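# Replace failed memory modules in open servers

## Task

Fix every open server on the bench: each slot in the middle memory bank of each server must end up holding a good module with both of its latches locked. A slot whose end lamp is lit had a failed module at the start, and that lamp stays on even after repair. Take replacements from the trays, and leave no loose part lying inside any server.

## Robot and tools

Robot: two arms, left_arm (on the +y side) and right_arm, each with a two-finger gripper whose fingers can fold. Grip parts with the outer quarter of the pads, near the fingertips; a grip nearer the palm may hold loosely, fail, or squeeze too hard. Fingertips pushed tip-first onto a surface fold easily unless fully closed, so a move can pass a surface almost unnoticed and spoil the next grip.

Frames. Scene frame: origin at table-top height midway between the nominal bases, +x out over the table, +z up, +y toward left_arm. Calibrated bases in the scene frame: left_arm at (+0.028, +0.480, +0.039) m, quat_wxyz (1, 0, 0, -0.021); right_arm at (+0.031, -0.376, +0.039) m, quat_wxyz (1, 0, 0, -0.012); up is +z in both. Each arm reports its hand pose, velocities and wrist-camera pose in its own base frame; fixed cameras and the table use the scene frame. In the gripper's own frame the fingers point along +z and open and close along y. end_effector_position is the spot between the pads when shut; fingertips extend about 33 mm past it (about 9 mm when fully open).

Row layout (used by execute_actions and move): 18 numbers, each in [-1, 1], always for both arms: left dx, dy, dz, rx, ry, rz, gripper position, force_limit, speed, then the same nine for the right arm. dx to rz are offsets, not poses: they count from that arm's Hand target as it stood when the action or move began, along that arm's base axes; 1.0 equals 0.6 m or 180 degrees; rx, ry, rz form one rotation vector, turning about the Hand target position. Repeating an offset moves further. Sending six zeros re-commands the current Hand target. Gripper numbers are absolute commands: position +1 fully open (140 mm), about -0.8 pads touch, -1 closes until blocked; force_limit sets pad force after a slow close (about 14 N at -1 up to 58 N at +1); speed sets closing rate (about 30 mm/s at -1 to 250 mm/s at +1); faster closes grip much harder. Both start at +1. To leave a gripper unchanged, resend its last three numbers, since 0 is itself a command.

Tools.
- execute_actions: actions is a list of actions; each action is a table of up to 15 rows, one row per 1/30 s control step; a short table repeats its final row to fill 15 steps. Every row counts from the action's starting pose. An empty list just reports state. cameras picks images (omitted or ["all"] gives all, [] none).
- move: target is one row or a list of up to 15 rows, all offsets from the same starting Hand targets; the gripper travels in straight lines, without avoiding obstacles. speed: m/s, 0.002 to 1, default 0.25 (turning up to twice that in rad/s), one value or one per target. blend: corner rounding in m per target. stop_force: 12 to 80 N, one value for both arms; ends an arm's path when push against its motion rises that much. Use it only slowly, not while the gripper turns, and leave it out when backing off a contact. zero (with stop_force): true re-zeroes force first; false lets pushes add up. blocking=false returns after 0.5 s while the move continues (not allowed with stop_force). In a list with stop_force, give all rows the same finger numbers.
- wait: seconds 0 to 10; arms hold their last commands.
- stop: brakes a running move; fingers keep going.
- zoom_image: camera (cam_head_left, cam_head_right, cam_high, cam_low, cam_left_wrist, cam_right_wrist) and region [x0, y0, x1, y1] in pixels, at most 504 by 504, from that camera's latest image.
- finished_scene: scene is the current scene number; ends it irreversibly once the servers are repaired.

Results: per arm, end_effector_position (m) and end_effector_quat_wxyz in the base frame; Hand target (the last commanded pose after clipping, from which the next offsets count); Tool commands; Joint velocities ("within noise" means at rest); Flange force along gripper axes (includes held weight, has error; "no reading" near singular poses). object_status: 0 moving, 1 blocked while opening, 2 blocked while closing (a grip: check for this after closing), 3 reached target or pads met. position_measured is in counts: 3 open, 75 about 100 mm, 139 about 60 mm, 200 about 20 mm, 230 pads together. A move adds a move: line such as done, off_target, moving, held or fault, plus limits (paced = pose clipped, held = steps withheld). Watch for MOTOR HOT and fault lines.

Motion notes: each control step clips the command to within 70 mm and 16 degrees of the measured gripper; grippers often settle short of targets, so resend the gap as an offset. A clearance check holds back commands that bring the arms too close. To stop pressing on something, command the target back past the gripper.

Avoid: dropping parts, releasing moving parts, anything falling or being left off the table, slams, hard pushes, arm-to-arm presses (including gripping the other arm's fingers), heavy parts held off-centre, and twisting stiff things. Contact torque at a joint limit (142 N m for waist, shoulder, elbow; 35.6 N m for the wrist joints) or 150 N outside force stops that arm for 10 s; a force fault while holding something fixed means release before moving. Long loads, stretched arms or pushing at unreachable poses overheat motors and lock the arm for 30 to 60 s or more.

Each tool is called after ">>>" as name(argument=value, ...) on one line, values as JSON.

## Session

>>> execute_actions(actions=[])

Scene clock: 0.00 s.
left_arm: end_effector_position=(+0.1601, -0.2500, +0.1846) position_measured=3 object_status=3 end_effector_quat_wxyz=(-0.204, +0.166, +0.960, +0.096) | right_arm: end_effector_position=(+0.8542, +0.4749, +0.2926) position_measured=3 object_status=3 end_effector_quat_wxyz=(-0.130, +0.670, -0.414, +0.603)
Joint positions: left_arm=[-0.571 0.015 -0.191 -0.018 -1.82 -1.342] | right_arm=[0.86 0.998 0.64 1.458 -1.147 -1.053]
Joint velocities: within noise
Flange force (N): no reading
Hand target: left_arm +0.1601, -0.2500, +0.1846; -0.204, +0.166, +0.960, +0.096 | right_arm +0.8542, +0.4749, +0.2926; -0.130, +0.670, -0.414, +0.603
Tool commands: left_gripper/position=+1.0 left_gripper/force_limit=+1.0 left_gripper/speed=+1.0 right_gripper/position=+1.0 right_gripper/force_limit=+1.0 right_gripper/speed=+1.0
camera_calibration:
cam_left_wrist: T_world_to_cam=[[0.380405, 0.918867, 0.104764, 0.158859], [0.924238, -0.373698, -0.0783224, -0.223917], [-0.0328178, 0.126621, -0.991408, 0.359222], [0, 0, 0, 1]] pos_world=[0.158311, -0.275133, 0.321955]
cam_right_wrist: T_world_to_cam=[[-0.401162, -0.639301, -0.65602, 0.845364], [-0.263875, 0.766469, -0.585573, 0.039789], [0.877177, -0.0618022, -0.476174, -0.439089], [0, 0, 0, 1]] pos_world=[0.734786, 0.482809, 0.368792]

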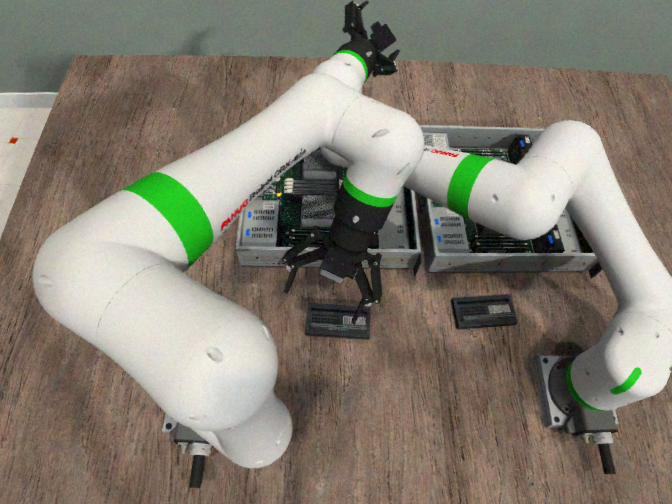

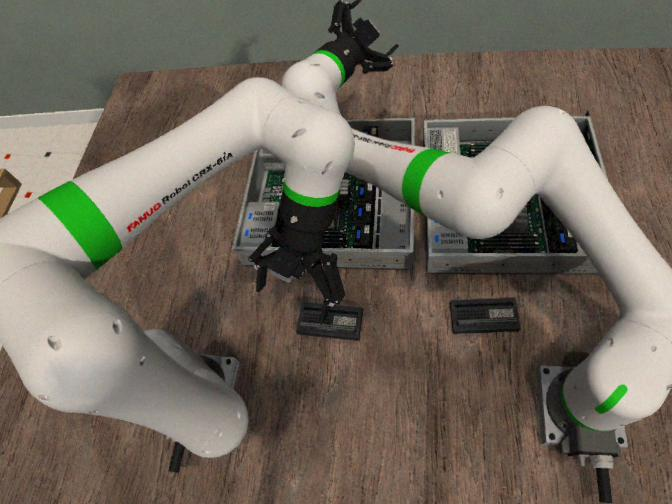

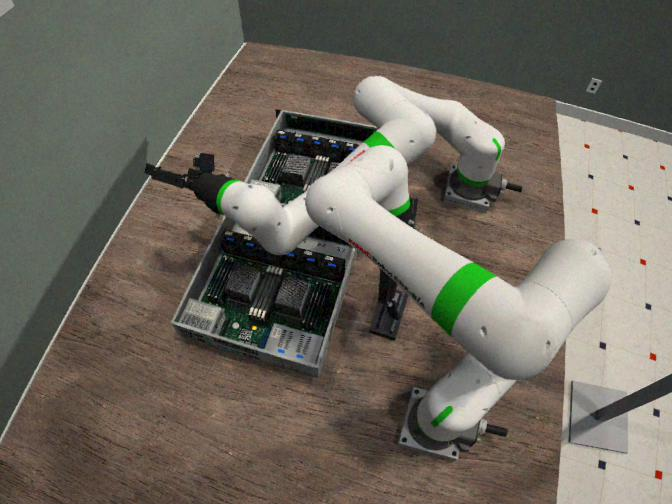

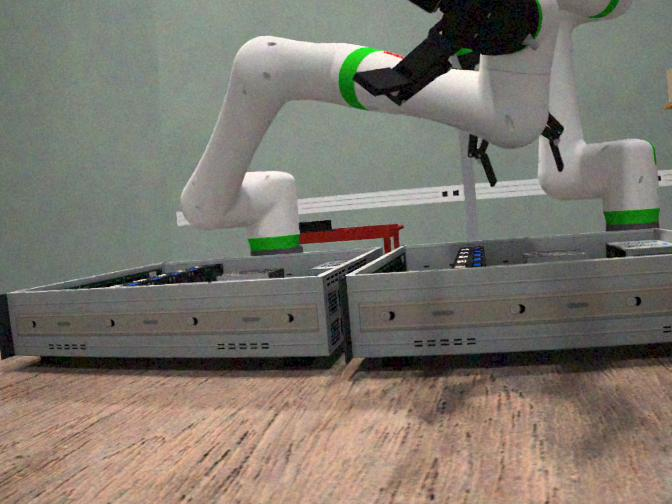

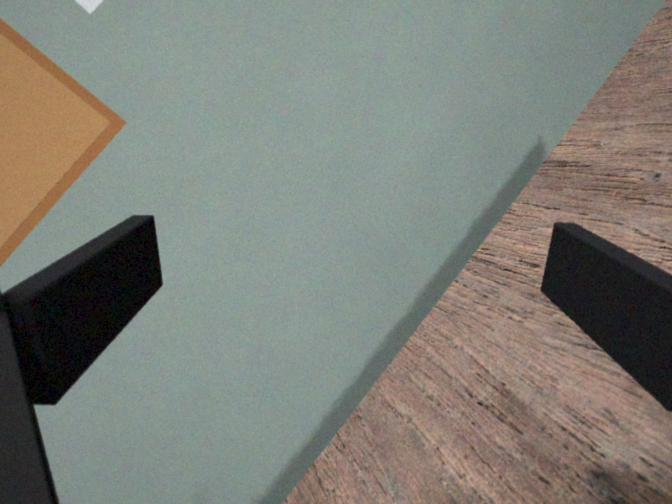

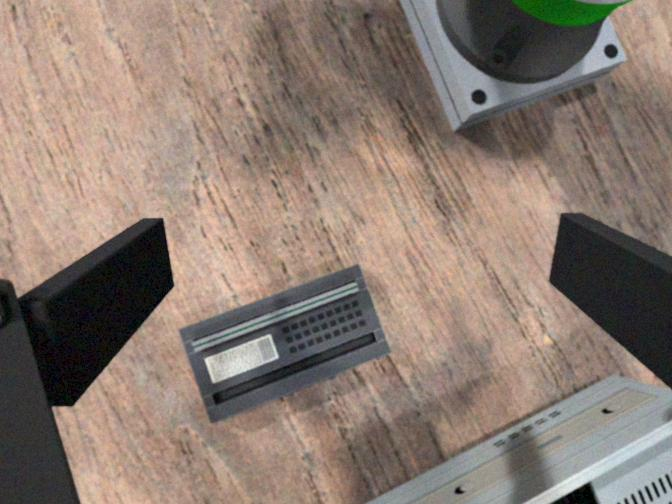

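>>> move(target=[[0,0,0.3,0,0,0,-1,1,0,0,0,0,0,0,0,1,1,1],[0.2,0.35,0.3,0,0,0,-1,1,0,0,0,0,0,0,0,1,1,1]], cameras=["cam_high","cam_head_left"])

Scene clock: 16.13 s.
left_arm: end_effector_position=(+0.2800, -0.0400, +0.3646) position_measured=234 object_status=3 end_effector_quat_wxyz=(-0.204, +0.166, +0.960, +0.096) | right_arm: end_effector_position=(+0.8542, +0.4749, +0.2926) position_measured=3 object_status=3 end_effector_quat_wxyz=(-0.130, +0.670, -0.414, +0.603)
Joint positions: left_arm=[-0.015 -0.029 0.275 -0.318 -2.235 -2.049] | right_arm=[0.86 0.998 0.64 1.458 -1.147 -1.053]
Joint velocities: within noise
Flange force (N): left_arm=[-3.5 2.4 -0.3] | right_arm=no reading
Hand target: left_arm +0.2801, -0.0400, +0.3646; -0.204, +0.166, +0.960, +0.096 | right_arm +0.8542, +0.4749, +0.2926; -0.130, +0.670, -0.414, +0.603
Off the commanded pose: left_arm 0.000 m, 0 deg | right_arm 0.000 m, 0 deg.
move: done
Images, in order (width x height): cam_head_left 672x504, cam_high 672x504.

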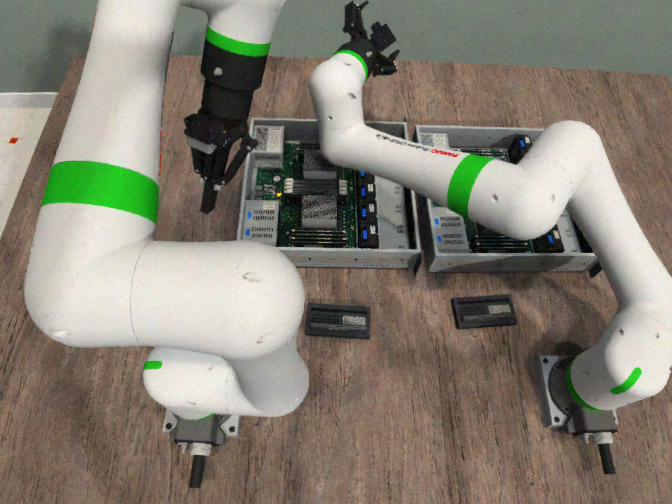

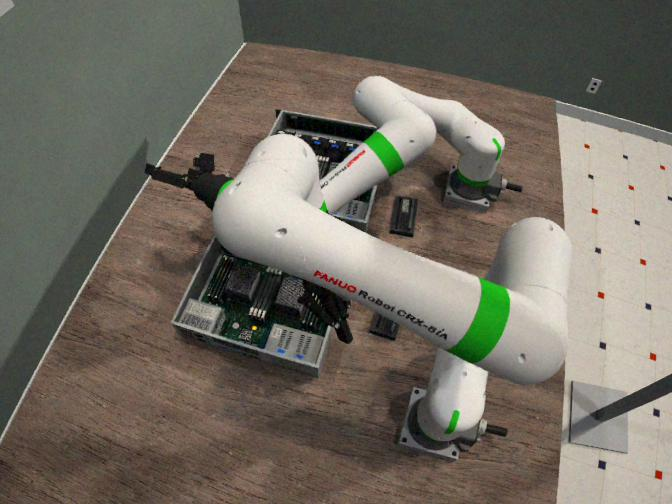

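>>> move(target=[[0,0.05,0,0.0286,-0.0795,0.298,-1,1,0,-0.1,-0.1,0.1,0,0,0,-1,1,0],[0.1,0.1,0,0.0572,-0.159,0.597,-1,1,0,-0.5,-0.4,0.15,0.231,0.358,-0.125,-1,1,0]], cameras=["cam_high","cam_head_left","cam_head_right"], speed=0.35)

Scene clock: 38.70 s.
left_arm: end_effector_position=(+0.3401, +0.0200, +0.3646) position_measured=234 object_status=3 end_effector_quat_wxyz=(+0.000, +0.707, -0.707, +0.001) | right_arm: end_effector_position=(+0.5542, +0.2349, +0.3826) position_measured=233 object_status=3 end_effector_quat_wxyz=(+0.000, +0.707, -0.707, +0.000)
Joint positions: left_arm=[0.452 -0.229 0.095 0.001 -1.894 -0.451] | right_arm=[0.619 0.531 1.015 0.001 -2.056 -0.618]
Joint velocities: within noise
Flange force (N): left_arm=[-4.2 -2.2 1.1] | right_arm=no reading
Hand target: left_arm +0.3401, +0.0200, +0.3646; +0.000, +0.707, -0.707, +0.001 | right_arm +0.5542, +0.2349, +0.3826; +0.000, +0.707, -0.707, +0.000
Off the commanded pose: left_arm 0.000 m, 0 deg | right_arm 0.000 m, 0 deg.
move: done
Images, in order (width x height): cam_head_left 672x504, cam_head_right 672x504, cam_high 672x504.

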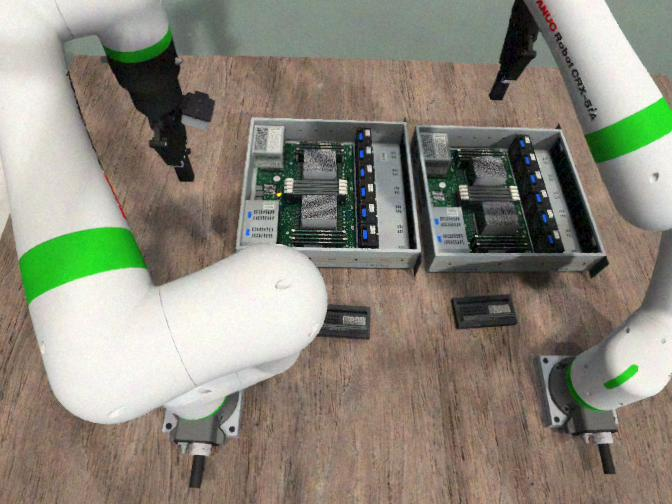

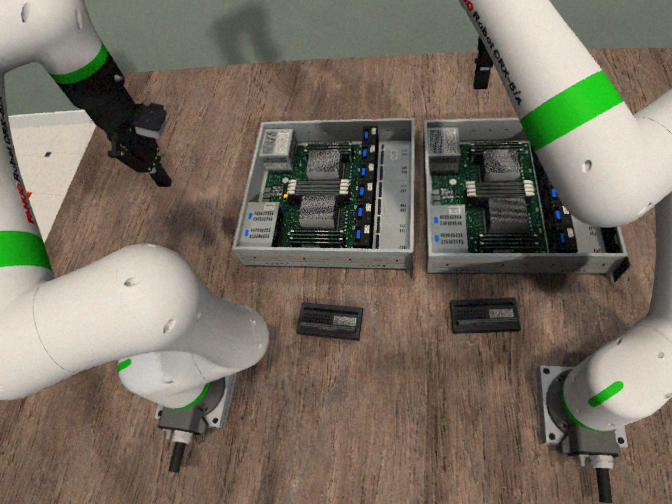

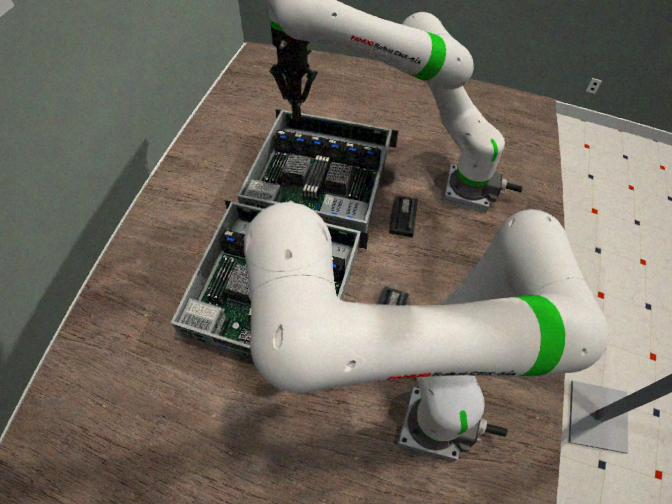

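>>> zoom_image(camera="cam_head_left", region=[240, 140, 380, 270])

>>> zoom_image(camera="cam_head_left", region=[420, 140, 550, 260])

>>> zoom_image(camera="cam_head_right", region=[290, 290, 540, 350])

>>> zoom_image(camera="cam_high", region=[240, 130, 390, 220])

Scaled by 3.600.

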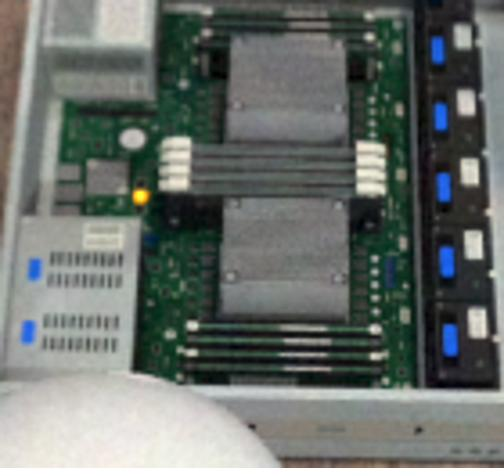

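Scaled by 3.877.

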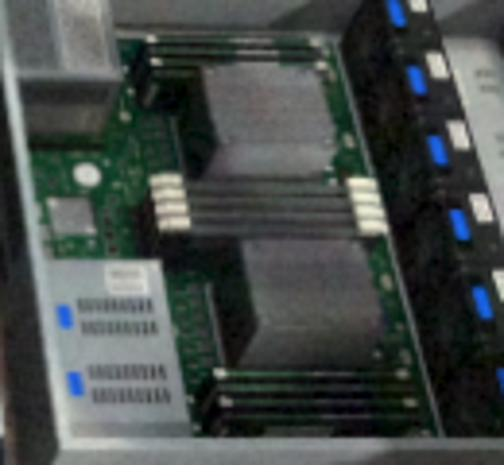

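Scaled by 2.016.

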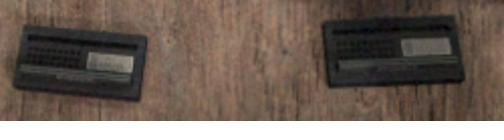

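Scaled by 3.360.

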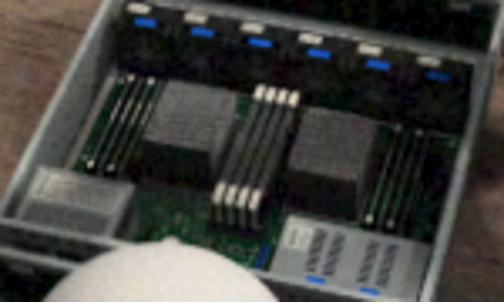

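>>> move(target=[0.267,-0.4,-0.14,0,0,0,-1,1,0,0,-0.0,-0.22,0,0,0,-1,1,0], cameras=["cam_left_wrist","cam_right_wrist"], speed=0.3)

Scene clock: 51.93 s.
left_arm: end_effector_position=(+0.5003, -0.2200, +0.2806) position_measured=234 object_status=3 end_effector_quat_wxyz=(+0.000, +0.707, -0.707, +0.001) | right_arm: end_effector_position=(+0.5542, +0.2349, +0.2506) position_measured=233 object_status=3 end_effector_quat_wxyz=(+0.000, +0.707, -0.707, +0.000)
Joint positions: left_arm=[-0.173 0.257 0.386 0.001 -1.699 0.174] | right_arm=[0.619 0.401 0.505 0.001 -1.675 -0.619]
Joint velocities: within noise
Flange force (N): left_arm=[-1.7 -2.4 1.4] | right_arm=[-4.5 -7.7 -0.6]
Hand target: left_arm +0.5003, -0.2200, +0.2806; +0.000, +0.707, -0.707, +0.001 | right_arm +0.5542, +0.2349, +0.2506; +0.000, +0.707, -0.707, +0.000
Off the commanded pose: left_arm 0.000 m, 0 deg | right_arm 0.000 m, 0 deg.
move: done
camera_calibration:
cam_left_wrist: T_world_to_cam=[[-0.999645, 0.026637, -0.000699636, 0.515556], [0.02464, 0.934059, 0.356268, 0.0960546], [0.0101434, 0.356125, -0.934383, 0.474815], [0, 0, 0, 1]] pos_world=[0.508189, -0.272547, 0.409799]
cam_right_wrist: T_world_to_cam=[[-0.999722, -0.0235369, 0.00148871, 0.566378], [-0.0215307, 0.936626, 0.349669, -0.288625], [-0.00962449, 0.34954, -0.936872, 0.299466], [0, 0, 0, 1]] pos_world=[0.562888, 0.17899, 0.380642]
Images, in order (width x height): cam_left_wrist 672x504, cam_right_wrist 672x504.

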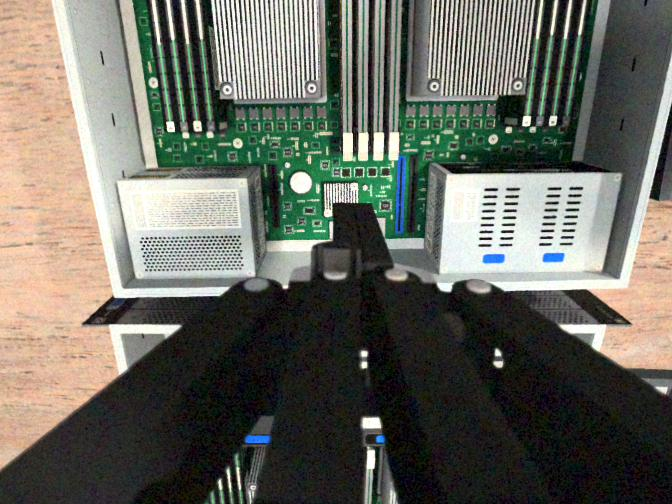

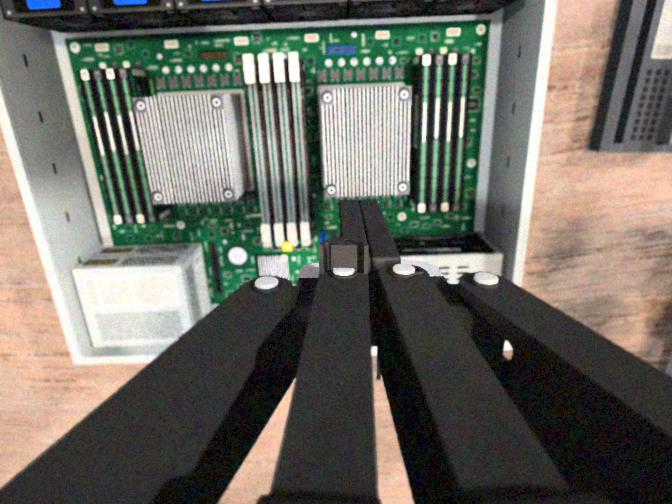

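>>> zoom_image(camera="cam_left_wrist", region=[310, 0, 430, 200])

>>> zoom_image(camera="cam_right_wrist", region=[220, 30, 340, 270])

>>> move(target=[0,0,0,0,0,0,-1,1,0,0,-0.22,0,0,0,0,-1,1,0], cameras=["cam_left_wrist"])

>>> zoom_image(camera="cam_left_wrist", region=[270, 60, 430, 300])

Scaled by 2.520.

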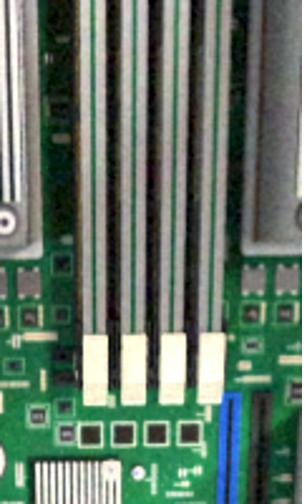

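Scaled by 2.100.

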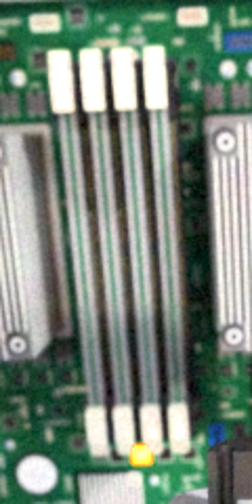

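Scene clock: 60.93 s.
left_arm: end_effector_position=(+0.5003, -0.2200, +0.2806) position_measured=234 object_status=3 end_effector_quat_wxyz=(+0.000, +0.707, -0.707, +0.001) | right_arm: end_effector_position=(+0.5542, +0.1030, +0.2506) position_measured=233 object_status=3 end_effector_quat_wxyz=(+0.000, +0.707, -0.707, +0.000)
Joint positions: left_arm=[-0.173 0.257 0.386 0.001 -1.699 0.174] | right_arm=[0.417 0.296 0.365 0.001 -1.641 -0.417]
Joint velocities: within noise
Flange force (N): left_arm=[-0.4 -3.9 1.7] | right_arm=[-3.1 -7.1 -0.3]
Hand target: left_arm +0.5003, -0.2200, +0.2806; +0.000, +0.707, -0.707, +0.001 | right_arm +0.5542, +0.1029, +0.2506; +0.000, +0.707, -0.707, +0.000
Off the commanded pose: left_arm 0.000 m, 0 deg | right_arm 0.000 m, 0 deg.
move: done
camera_calibration:
cam_left_wrist: T_world_to_cam=[[-0.999643, 0.0266957, -0.000571028, 0.515518], [0.0247407, 0.934057, 0.356266, 0.0960397], [0.0100441, 0.356124, -0.934385, 0.474772], [0, 0, 0, 1]] pos_world=[0.508189, -0.272547, 0.409699]
Images, in order (width x height): cam_left_wrist 672x504.

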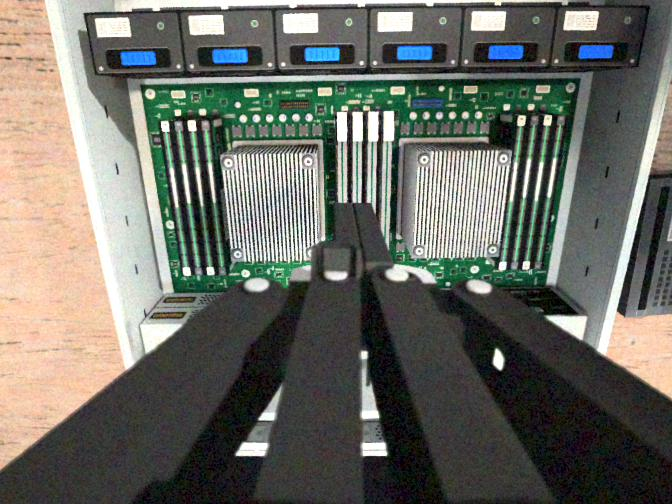

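Scaled by 2.100.

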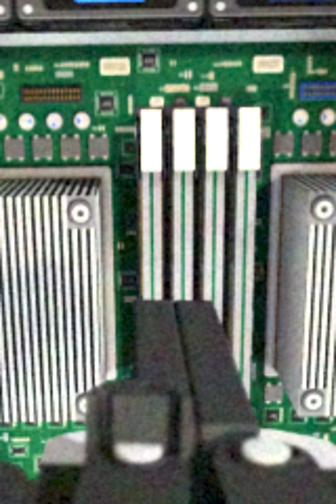

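>>> move(target=[0.06,0.15,-0.08,0,0,0,-1,1,0,-0.3,-0.1,0.05,0,0,0,-1,1,0], cameras=["cam_right_wrist"])

>>> zoom_image(camera="cam_right_wrist", region=[230, 60, 410, 240])

Scene clock: 68.60 s.
left_arm: end_effector_position=(+0.5363, -0.1300, +0.2326) position_measured=234 object_status=3 end_effector_quat_wxyz=(+0.000, +0.707, -0.707, +0.001) | right_arm: end_effector_position=(+0.3742, +0.0429, +0.2806) position_measured=233 object_status=3 end_effector_quat_wxyz=(+0.000, +0.707, -0.707, +0.000)
Joint positions: left_arm=[0.001 0.262 0.28 0.001 -1.589 0] | right_arm=[0.467 -0.181 -0.067 0.001 -1.685 -0.467]
Joint velocities: within noise
Flange force (N): left_arm=[-1.1 -3.8 2.1] | right_arm=[-2.3 -2.7 -0.1]
Hand target: left_arm +0.5363, -0.1300, +0.2326; +0.000, +0.707, -0.707, +0.001 | right_arm +0.3742, +0.0429, +0.2806; +0.000, +0.707, -0.707, +0.000
Off the commanded pose: left_arm 0.000 m, 0 deg | right_arm 0.000 m, 0 deg.
move: done
camera_calibration:
cam_right_wrist: T_world_to_cam=[[-0.999723, -0.0234776, 0.00161703, 0.381815], [-0.0214302, 0.936628, 0.34967, -0.123292], [-0.00972397, 0.349539, -0.936871, 0.392955], [0, 0, 0, 1]] pos_world=[0.382888, -0.0129105, 0.410642]
Images, in order (width x height): cam_right_wrist 672x504.

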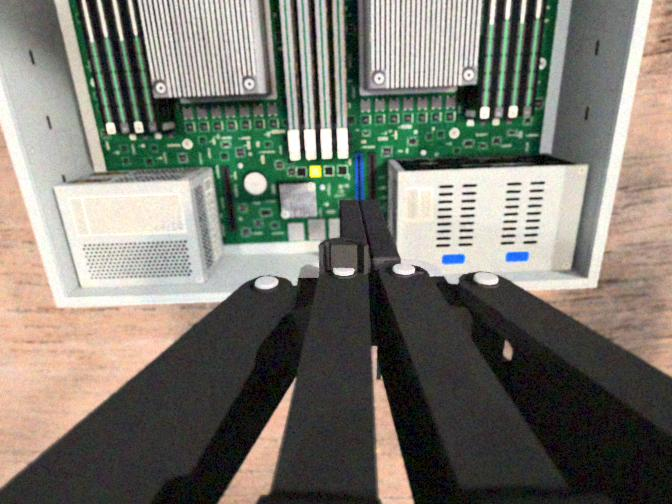

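Scaled by 2.800.

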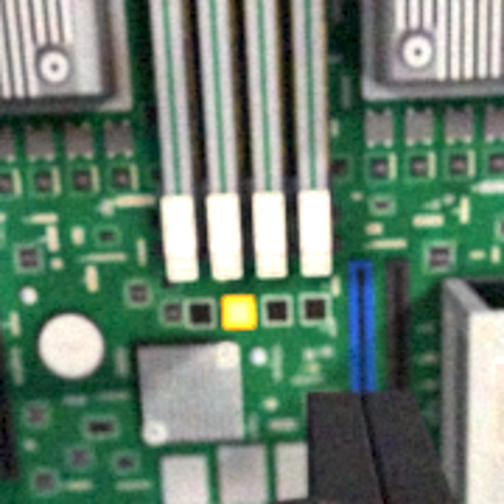

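>>> move(target=[0.0505,-0.08,-0.15,0,0,0.0103,-1,1,0,0,0,0,0,0,0,-1,1,0], cameras=["cam_right_wrist"], speed=0.15)

>>> zoom_image(camera="cam_right_wrist", region=[280, 60, 440, 220])

Scene clock: 86.40 s.
left_arm: end_effector_position=(+0.5665, -0.1780, +0.1426) position_measured=234 object_status=3 end_effector_quat_wxyz=(+0.000, +0.719, -0.695, +0.001) | right_arm: end_effector_position=(+0.3742, +0.0429, +0.2806) position_measured=233 object_status=3 end_effector_quat_wxyz=(+0.000, +0.707, -0.707, +0.000)
Joint positions: left_arm=[-0.083 0.386 0.232 0.001 -1.416 0.116] | right_arm=[0.467 -0.181 -0.067 0.001 -1.685 -0.467]
Joint velocities: within noise
Flange force (N): left_arm=[-0.7 -2.9 2.6] | right_arm=[-2.5 -3.4 0.1]
Hand target: left_arm +0.5666, -0.1780, +0.1426; +0.000, +0.719, -0.695, +0.001 | right_arm +0.3742, +0.0429, +0.2806; +0.000, +0.707, -0.707, +0.000
Off the commanded pose: left_arm 0.000 m, 0 deg | right_arm 0.000 m, 0 deg.
move: done
camera_calibration:
cam_right_wrist: T_world_to_cam=[[-0.999721, -0.0235714, 0.00158255, 0.381827], [-0.0215302, 0.936625, 0.349671, -0.123254], [-0.00972448, 0.349539, -0.936871, 0.392955], [0, 0, 0, 1]] pos_world=[0.382888, -0.0129105, 0.410642]
Images, in order (width x height): cam_right_wrist 672x504.

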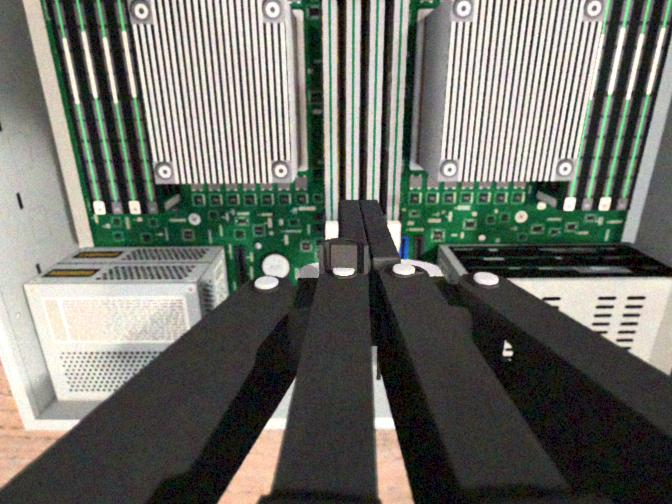

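Scaled by 3.150.

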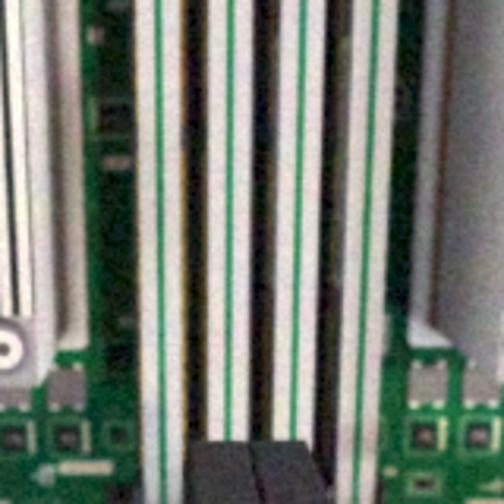

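>>> move(target=[0.002,0,-0.105,0,0,0,-1,1,0,0,0,0,0,0,0,-1,1,0], cameras=["cam_right_wrist"], speed=0.08)

>>> zoom_image(camera="cam_right_wrist", region=[280, 120, 440, 280])

Scene clock: 93.20 s.
left_arm: end_effector_position=(+0.5678, -0.1780, +0.0796) position_measured=234 object_status=3 end_effector_quat_wxyz=(+0.000, +0.719, -0.695, +0.001) | right_arm: end_effector_position=(+0.3742, +0.0429, +0.2806) position_measured=233 object_status=3 end_effector_quat_wxyz=(+0.000, +0.707, -0.707, +0.000)
Joint positions: left_arm=[-0.083 0.423 0.133 0.001 -1.28 0.115] | right_arm=[0.467 -0.181 -0.067 0.001 -1.685 -0.467]
Joint velocities: within noise
Flange force (N): left_arm=[-0.6 -3.7 3.2] | right_arm=[-2.2 -3.3 -0.1]
Hand target: left_arm +0.5678, -0.1780, +0.0796; +0.000, +0.719, -0.695, +0.001 | right_arm +0.3742, +0.0429, +0.2806; +0.000, +0.707, -0.707, +0.000
Off the commanded pose: left_arm 0.000 m, 0 deg | right_arm 0.000 m, 0 deg.
move: done
camera_calibration:
cam_right_wrist: T_world_to_cam=[[-0.999721, -0.0235714, 0.00158255, 0.381827], [-0.0215302, 0.936625, 0.349671, -0.123254], [-0.00972448, 0.349539, -0.936871, 0.392955], [0, 0, 0, 1]] pos_world=[0.382888, -0.0129105, 0.410642]
Images, in order (width x height): cam_right_wrist 672x504.

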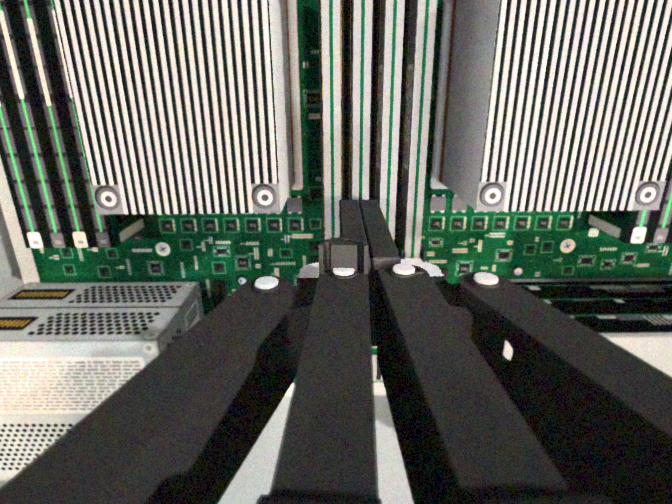

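Scaled by 3.150.

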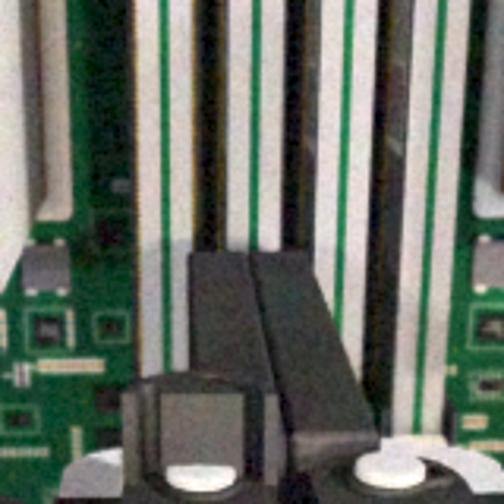

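>>> move(target=[-0.0025,-0.004,-0.0267,0,0,0,-1,1,0,0,0,0,0,0,0,-1,1,0], cameras=[], speed=0.02, stop_force=20)

>>> move(target=[-0.0017,0.065,0.0015,0,0,0,-1,1,0,0,0,0,0,0,0,-1,1,0], cameras=["cam_right_wrist"], speed=0.02, stop_force=50)

>>> zoom_image(camera="cam_right_wrist", region=[280, 120, 440, 280])

Scene clock: 108.97 s.
left_arm: end_effector_position=(+0.5663, -0.1804, +0.0636) position_measured=234 object_status=3 end_effector_quat_wxyz=(+0.000, +0.719, -0.695, +0.001) | right_arm: end_effector_position=(+0.3742, +0.0429, +0.2806) position_measured=233 object_status=3 end_effector_quat_wxyz=(+0.000, +0.707, -0.707, +0.000)
Joint positions: left_arm=[-0.087 0.433 0.108 0.001 -1.245 0.12] | right_arm=[0.467 -0.181 -0.067 0.001 -1.685 -0.467]
Joint velocities: within noise
Flange force (N): left_arm=[-1.0 -4.2 3.2] | right_arm=[-2.3 -2.8 0.3]
Hand target: left_arm +0.5663, -0.1804, +0.0636; +0.000, +0.719, -0.695, +0.001 | right_arm +0.3742, +0.0429, +0.2806; +0.000, +0.707, -0.707, +0.000
Off the commanded pose: left_arm 0.000 m, 0 deg | right_arm 0.000 m, 0 deg.
move: done
No camera images: "cameras" was empty.

Scene clock: 111.50 s.
left_arm: end_effector_position=(+0.5657, -0.1559, +0.0644) position_measured=234 object_status=3 end_effector_quat_wxyz=(+0.000, +0.719, -0.695, +0.001) | right_arm: end_effector_position=(+0.3742, +0.0429, +0.2806) position_measured=233 object_status=3 end_effector_quat_wxyz=(+0.000, +0.707, -0.707, +0.000)
Joint positions: left_arm=[-0.045 0.414 0.083 0.002 -1.239 0.077] | right_arm=[0.467 -0.181 -0.067 0.001 -1.685 -0.467]
Joint velocities: within noise
Flange force (N): left_arm=[50.5 -1.4 -43.0] | right_arm=[-2.4 -3.6 0.0]
Hand target: left_arm +0.5657, -0.1559, +0.0644; +0.000, +0.719, -0.695, +0.001 (not the last commanded pose) | right_arm +0.3742, +0.0429, +0.2806; +0.000, +0.707, -0.707, +0.000
Off the commanded pose: left_arm 0.015 m, 0 deg | right_arm 0.000 m, 0 deg.
move: contact (left_arm)
camera_calibration:
cam_right_wrist: T_world_to_cam=[[-0.999721, -0.0235714, 0.00158255, 0.381827], [-0.0215302, 0.936625, 0.349671, -0.123254], [-0.00972448, 0.349539, -0.936871, 0.392955], [0, 0, 0, 1]] pos_world=[0.382888, -0.0129105, 0.410642]
Images, in order (width x height): cam_right_wrist 672x504.

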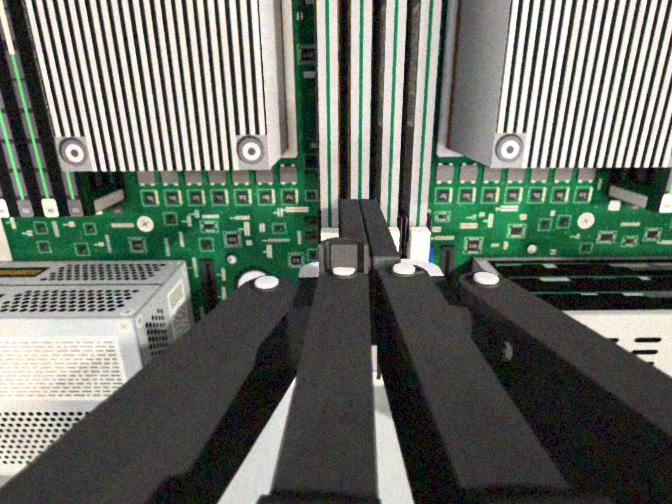

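Scaled by 3.150.

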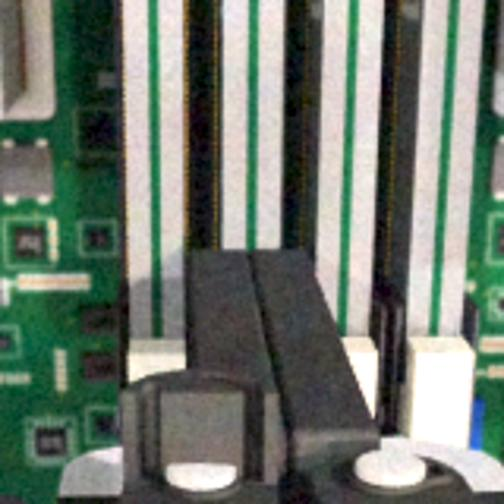

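>>> move(target=[-0.0003,0.03,0.0012,0,0,0,-1,1,0,0,0,0,0,0,0,-1,1,0], cameras=[], speed=0.02, stop_force=58, zero=false)

>>> move(target=[[0,-0.015,0.02,0,0,0,-1,1,0,0,0,0,0,0,0,-1,1,0],[0,-0.015,0.15,0,0,0,-1,1,0,0,0,0,0,0,0,-1,1,0],[0.006,-0.2,0.08,0,0,0,-1,1,0,0,0,0,0,0,0,-1,1,0]], cameras=["cam_right_wrist"], speed=0.12)

>>> zoom_image(camera="cam_right_wrist", region=[280, 60, 450, 230])

>>> zoom_image(camera="cam_right_wrist", region=[290, 340, 440, 490])

Scene clock: 129.53 s.
left_arm: end_effector_position=(+0.5657, -0.1548, +0.0644) position_measured=234 object_status=3 end_effector_quat_wxyz=(+0.000, +0.719, -0.695, +0.001) | right_arm: end_effector_position=(+0.3742, +0.0429, +0.2806) position_measured=233 object_status=3 end_effector_quat_wxyz=(+0.000, +0.707, -0.707, +0.000)
Joint positions: left_arm=[-0.042 0.414 0.083 0.002 -1.239 0.074] | right_arm=[0.467 -0.181 -0.067 0.001 -1.685 -0.467]
Joint velocities: within noise
Flange force (N): left_arm=[57.0 -0.9 -53.0] | right_arm=[-2.1 -3.7 -0.3]
Hand target: left_arm +0.5656, -0.1548, +0.0643; +0.000, +0.719, -0.696, +0.001 (not the last commanded pose) | right_arm +0.3742, +0.0429, +0.2806; +0.000, +0.707, -0.707, +0.000
Off the commanded pose: left_arm 0.017 m, 0 deg | right_arm 0.000 m, 0 deg.
move: contact (left_arm)
No camera images: "cameras" was empty.

Scene clock: 131.73 s.
left_arm: end_effector_position=(+0.5693, -0.2747, +0.1124) position_measured=234 object_status=3 end_effector_quat_wxyz=(+0.000, +0.719, -0.695, +0.001) | right_arm: end_effector_position=(+0.3742, +0.0429, +0.2806) position_measured=233 object_status=3 end_effector_quat_wxyz=(+0.000, +0.707, -0.707, +0.000)
Joint positions: left_arm=[-0.242 0.496 0.316 0.002 -1.39 0.274] | right_arm=[0.467 -0.181 -0.067 0.001 -1.685 -0.467]
Joint velocities: within noise
Flange force (N): left_arm=[0.9 -3.9 2.4] | right_arm=[-2.2 -3.0 -0.2]
Hand target: left_arm +0.5692, -0.2748, +0.1123; +0.000, +0.719, -0.696, +0.001 | right_arm +0.3742, +0.0429, +0.2806; +0.000, +0.707, -0.707, +0.000
Off the commanded pose: left_arm 0.000 m, 0 deg | right_arm 0.000 m, 0 deg.
move: done
camera_calibration:
cam_right_wrist: T_world_to_cam=[[-0.999721, -0.0235714, 0.00158255, 0.381827], [-0.0215302, 0.936625, 0.349671, -0.123254], [-0.00972448, 0.349539, -0.936871, 0.392955], [0, 0, 0, 1]] pos_world=[0.382888, -0.0129105, 0.410642]
Images, in order (width x height): cam_right_wrist 672x504.

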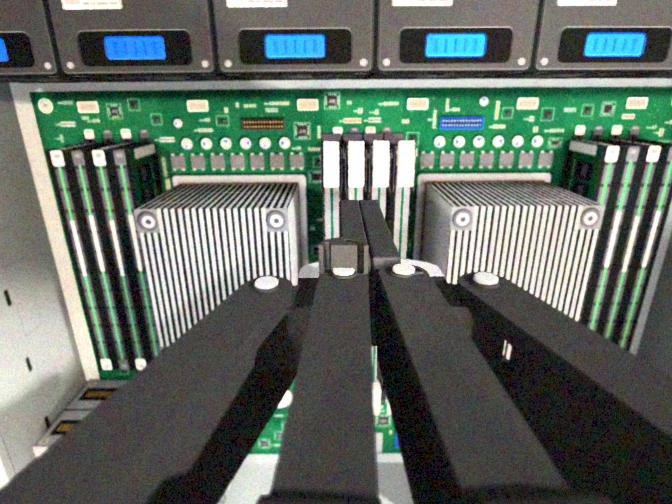

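Scaled by 2.965.

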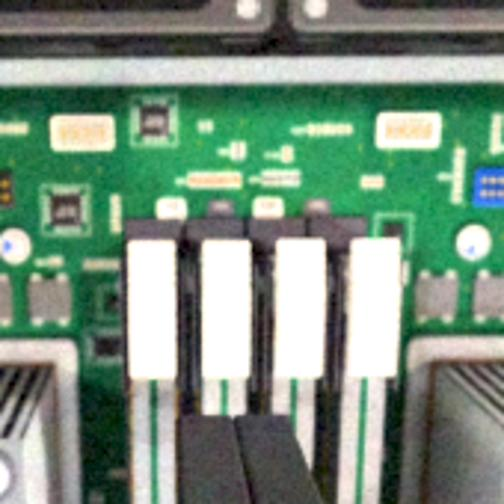

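Scaled by 3.360.

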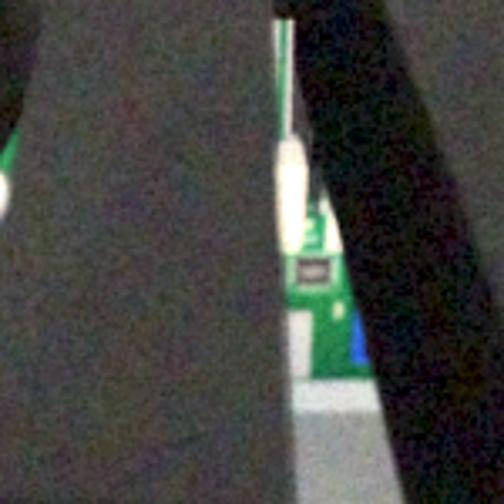

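>>> move(target=[[-0.001,0.02,-0.06,0,0,0,-1,1,0,0,0,0,0,0,0,-1,1,0],[-0.001,0.02,-0.0805,0,0,0,-1,1,0,0,0,0,0,0,0,-1,1,0]], cameras=["cam_right_wrist"], speed=[0.08,0.025])

>>> zoom_image(camera="cam_right_wrist", region=[280, 90, 450, 260])

>>> move(target=[0.0017,-0.065,0.0005,0,0,0,-1,1,0,0,0,0,0,0,0,-1,1,0], cameras=["cam_right_wrist"], speed=0.02, stop_force=52)

>>> zoom_image(camera="cam_right_wrist", region=[280, 90, 450, 260])

Scene clock: 144.63 s.
left_arm: end_effector_position=(+0.5686, -0.2628, +0.0641) position_measured=234 object_status=3 end_effector_quat_wxyz=(+0.000, +0.719, -0.696, +0.001) | right_arm: end_effector_position=(+0.3742, +0.0429, +0.2806) position_measured=233 object_status=3 end_effector_quat_wxyz=(+0.000, +0.707, -0.707, +0.000)
Joint positions: left_arm=[-0.223 0.51 0.221 0.002 -1.281 0.255] | right_arm=[0.467 -0.181 -0.067 0.001 -1.685 -0.467]
Joint velocities: within noise
Flange force (N): left_arm=[-0.2 -3.7 3.1] | right_arm=[-2.3 -3.1 0.3]
Hand target: left_arm +0.5686, -0.2628, +0.0640; +0.000, +0.719, -0.696, +0.001 | right_arm +0.3742, +0.0429, +0.2806; +0.000, +0.707, -0.707, +0.000
Off the commanded pose: left_arm 0.000 m, 0 deg | right_arm 0.000 m, 0 deg.
move: done
camera_calibration:
cam_right_wrist: T_world_to_cam=[[-0.999721, -0.0235714, 0.00158255, 0.381827], [-0.0215302, 0.936625, 0.349671, -0.123254], [-0.00972448, 0.349539, -0.936871, 0.392955], [0, 0, 0, 1]] pos_world=[0.382888, -0.0129105, 0.410642]
Images, in order (width x height): cam_right_wrist 672x504.

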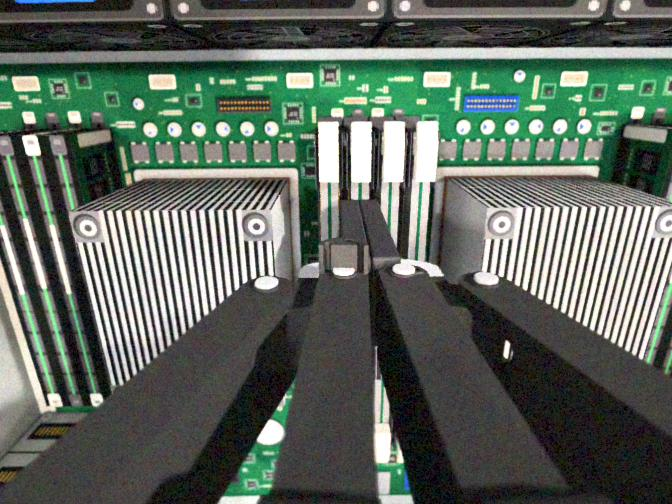

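Scaled by 2.965.

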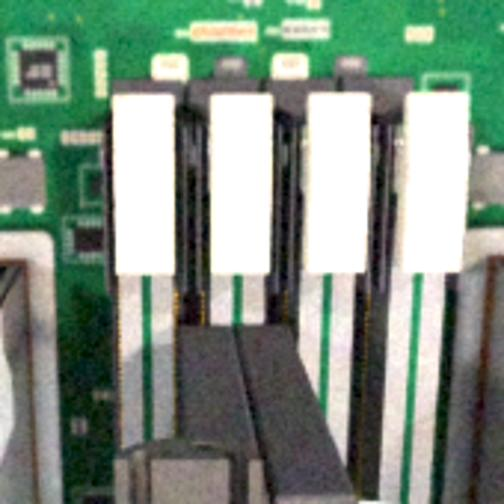

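Scene clock: 146.67 s.
left_arm: end_effector_position=(+0.5692, -0.2833, +0.0644) position_measured=234 object_status=3 end_effector_quat_wxyz=(+0.000, +0.719, -0.695, +0.001) | right_arm: end_effector_position=(+0.3742, +0.0429, +0.2806) position_measured=233 object_status=3 end_effector_quat_wxyz=(+0.000, +0.707, -0.707, +0.000)
Joint positions: left_arm=[-0.255 0.533 0.256 0.001 -1.293 0.288] | right_arm=[0.467 -0.181 -0.067 0.001 -1.685 -0.467]
Joint velocities: within noise
Flange force (N): left_arm=[-59.7 2.1 -43.8] | right_arm=[-2.5 -2.8 -0.1]
Hand target: left_arm +0.5692, -0.2833, +0.0644; +0.000, +0.719, -0.695, +0.001 (not the last commanded pose) | right_arm +0.3742, +0.0429, +0.2806; +0.000, +0.707, -0.707, +0.000
Off the commanded pose: left_arm 0.019 m, 0 deg | right_arm 0.000 m, 0 deg.
move: contact (left_arm)
camera_calibration:
cam_right_wrist: T_world_to_cam=[[-0.999721, -0.0235714, 0.00158255, 0.381827], [-0.0215302, 0.936625, 0.349671, -0.123254], [-0.00972448, 0.349539, -0.936871, 0.392955], [0, 0, 0, 1]] pos_world=[0.382888, -0.0129105, 0.410642]
Images, in order (width x height): cam_right_wrist 672x504.

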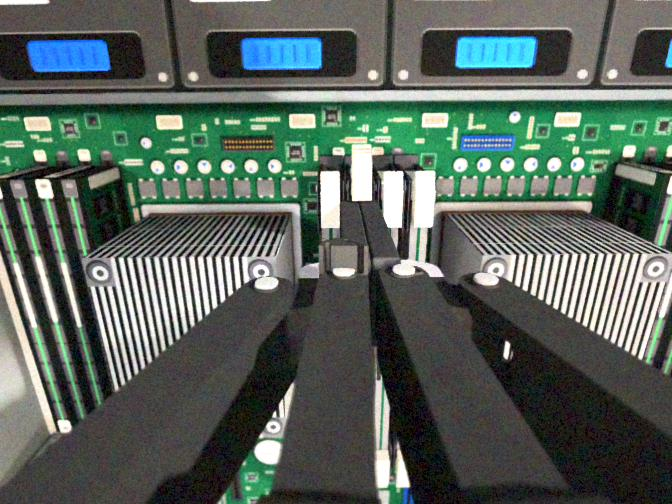

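Scaled by 2.965.

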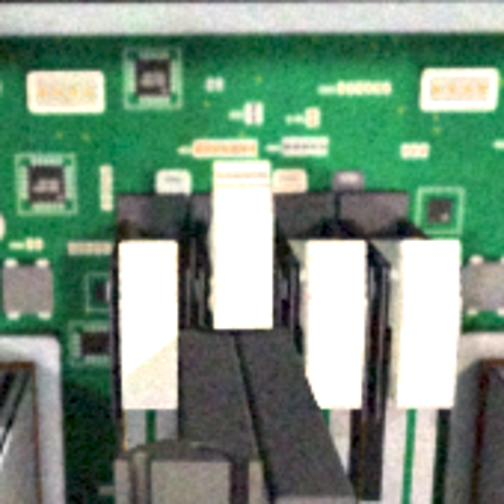

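>>> move(target=[0.0004,-0.03,0.001,0,0,0,-1,1,0,0,0,0,0,0,0,-1,1,0], cameras=[], speed=0.02, stop_force=62, zero=false)

>>> move(target=[[0,0.015,0.02,0,0,0,-1,1,0,0,0,0,0,0,0,-1,1,0],[-0.003,0.095,0.04,0,0,0,-0.5,0.3,-1,0,0,0,0,0,0,-1,1,0]], cameras=["cam_right_wrist"], speed=0.08)

>>> zoom_image(camera="cam_right_wrist", region=[270, 50, 440, 220])

Scene clock: 152.43 s.
left_arm: end_effector_position=(+0.5693, -0.2838, +0.0643) position_measured=234 object_status=3 end_effector_quat_wxyz=(+0.000, +0.719, -0.695, +0.001) | right_arm: end_effector_position=(+0.3742, +0.0429, +0.2806) position_measured=233 object_status=3 end_effector_quat_wxyz=(+0.000, +0.707, -0.707, +0.000)
Joint positions: left_arm=[-0.256 0.534 0.257 0.001 -1.294 0.289] | right_arm=[0.467 -0.181 -0.067 0.001 -1.685 -0.467]
Joint velocities: within noise
Flange force (N): left_arm=[-63.3 4.4 -57.3] | right_arm=[-2.6 -3.3 -0.1]
Hand target: left_arm +0.5693, -0.2838, +0.0643; +0.000, +0.719, -0.695, +0.001 (not the last commanded pose) | right_arm +0.3742, +0.0429, +0.2806; +0.000, +0.707, -0.707, +0.000
Off the commanded pose: left_arm 0.017 m, 0 deg | right_arm 0.000 m, 0 deg.
move: contact (left_arm)
No camera images: "cameras" was empty.

Scene clock: 154.73 s.
left_arm: end_effector_position=(+0.5675, -0.2268, +0.0883) position_measured=192 object_status=0 end_effector_quat_wxyz=(+0.000, +0.719, -0.695, +0.001) | right_arm: end_effector_position=(+0.3742, +0.0429, +0.2806) position_measured=233 object_status=3 end_effector_quat_wxyz=(+0.000, +0.707, -0.707, +0.000)
Joint positions: left_arm=[-0.165 0.456 0.201 0.001 -1.315 0.198] | right_arm=[0.467 -0.181 -0.067 0.001 -1.685 -0.467]
Joint velocities: within noise
Flange force (N): left_arm=[-0.6 -4.1 2.8] | right_arm=[-2.4 -3.6 -0.4]
Hand target: left_arm +0.5675, -0.2268, +0.0883; +0.000, +0.719, -0.695, +0.001 | right_arm +0.3742, +0.0429, +0.2806; +0.000, +0.707, -0.707, +0.000
Off the commanded pose: left_arm 0.000 m, 0 deg | right_arm 0.000 m, 0 deg.
move: done
camera_calibration:
cam_right_wrist: T_world_to_cam=[[-0.999721, -0.0235714, 0.00158255, 0.381827], [-0.0215302, 0.936625, 0.349671, -0.123254], [-0.00972448, 0.349539, -0.936871, 0.392955], [0, 0, 0, 1]] pos_world=[0.382888, -0.0129105, 0.410642]
Images, in order (width x height): cam_right_wrist 672x504.

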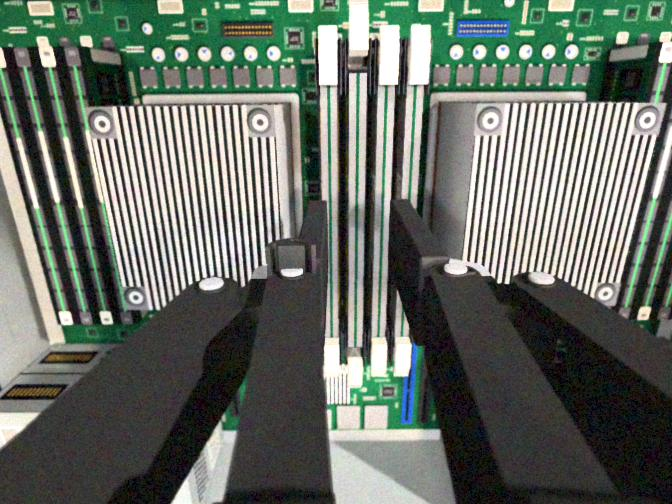

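Scaled by 2.965.

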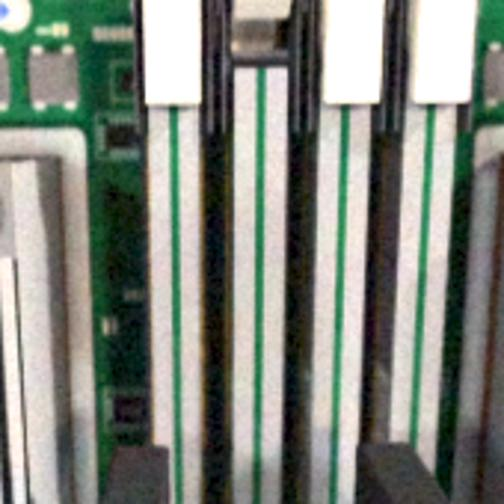

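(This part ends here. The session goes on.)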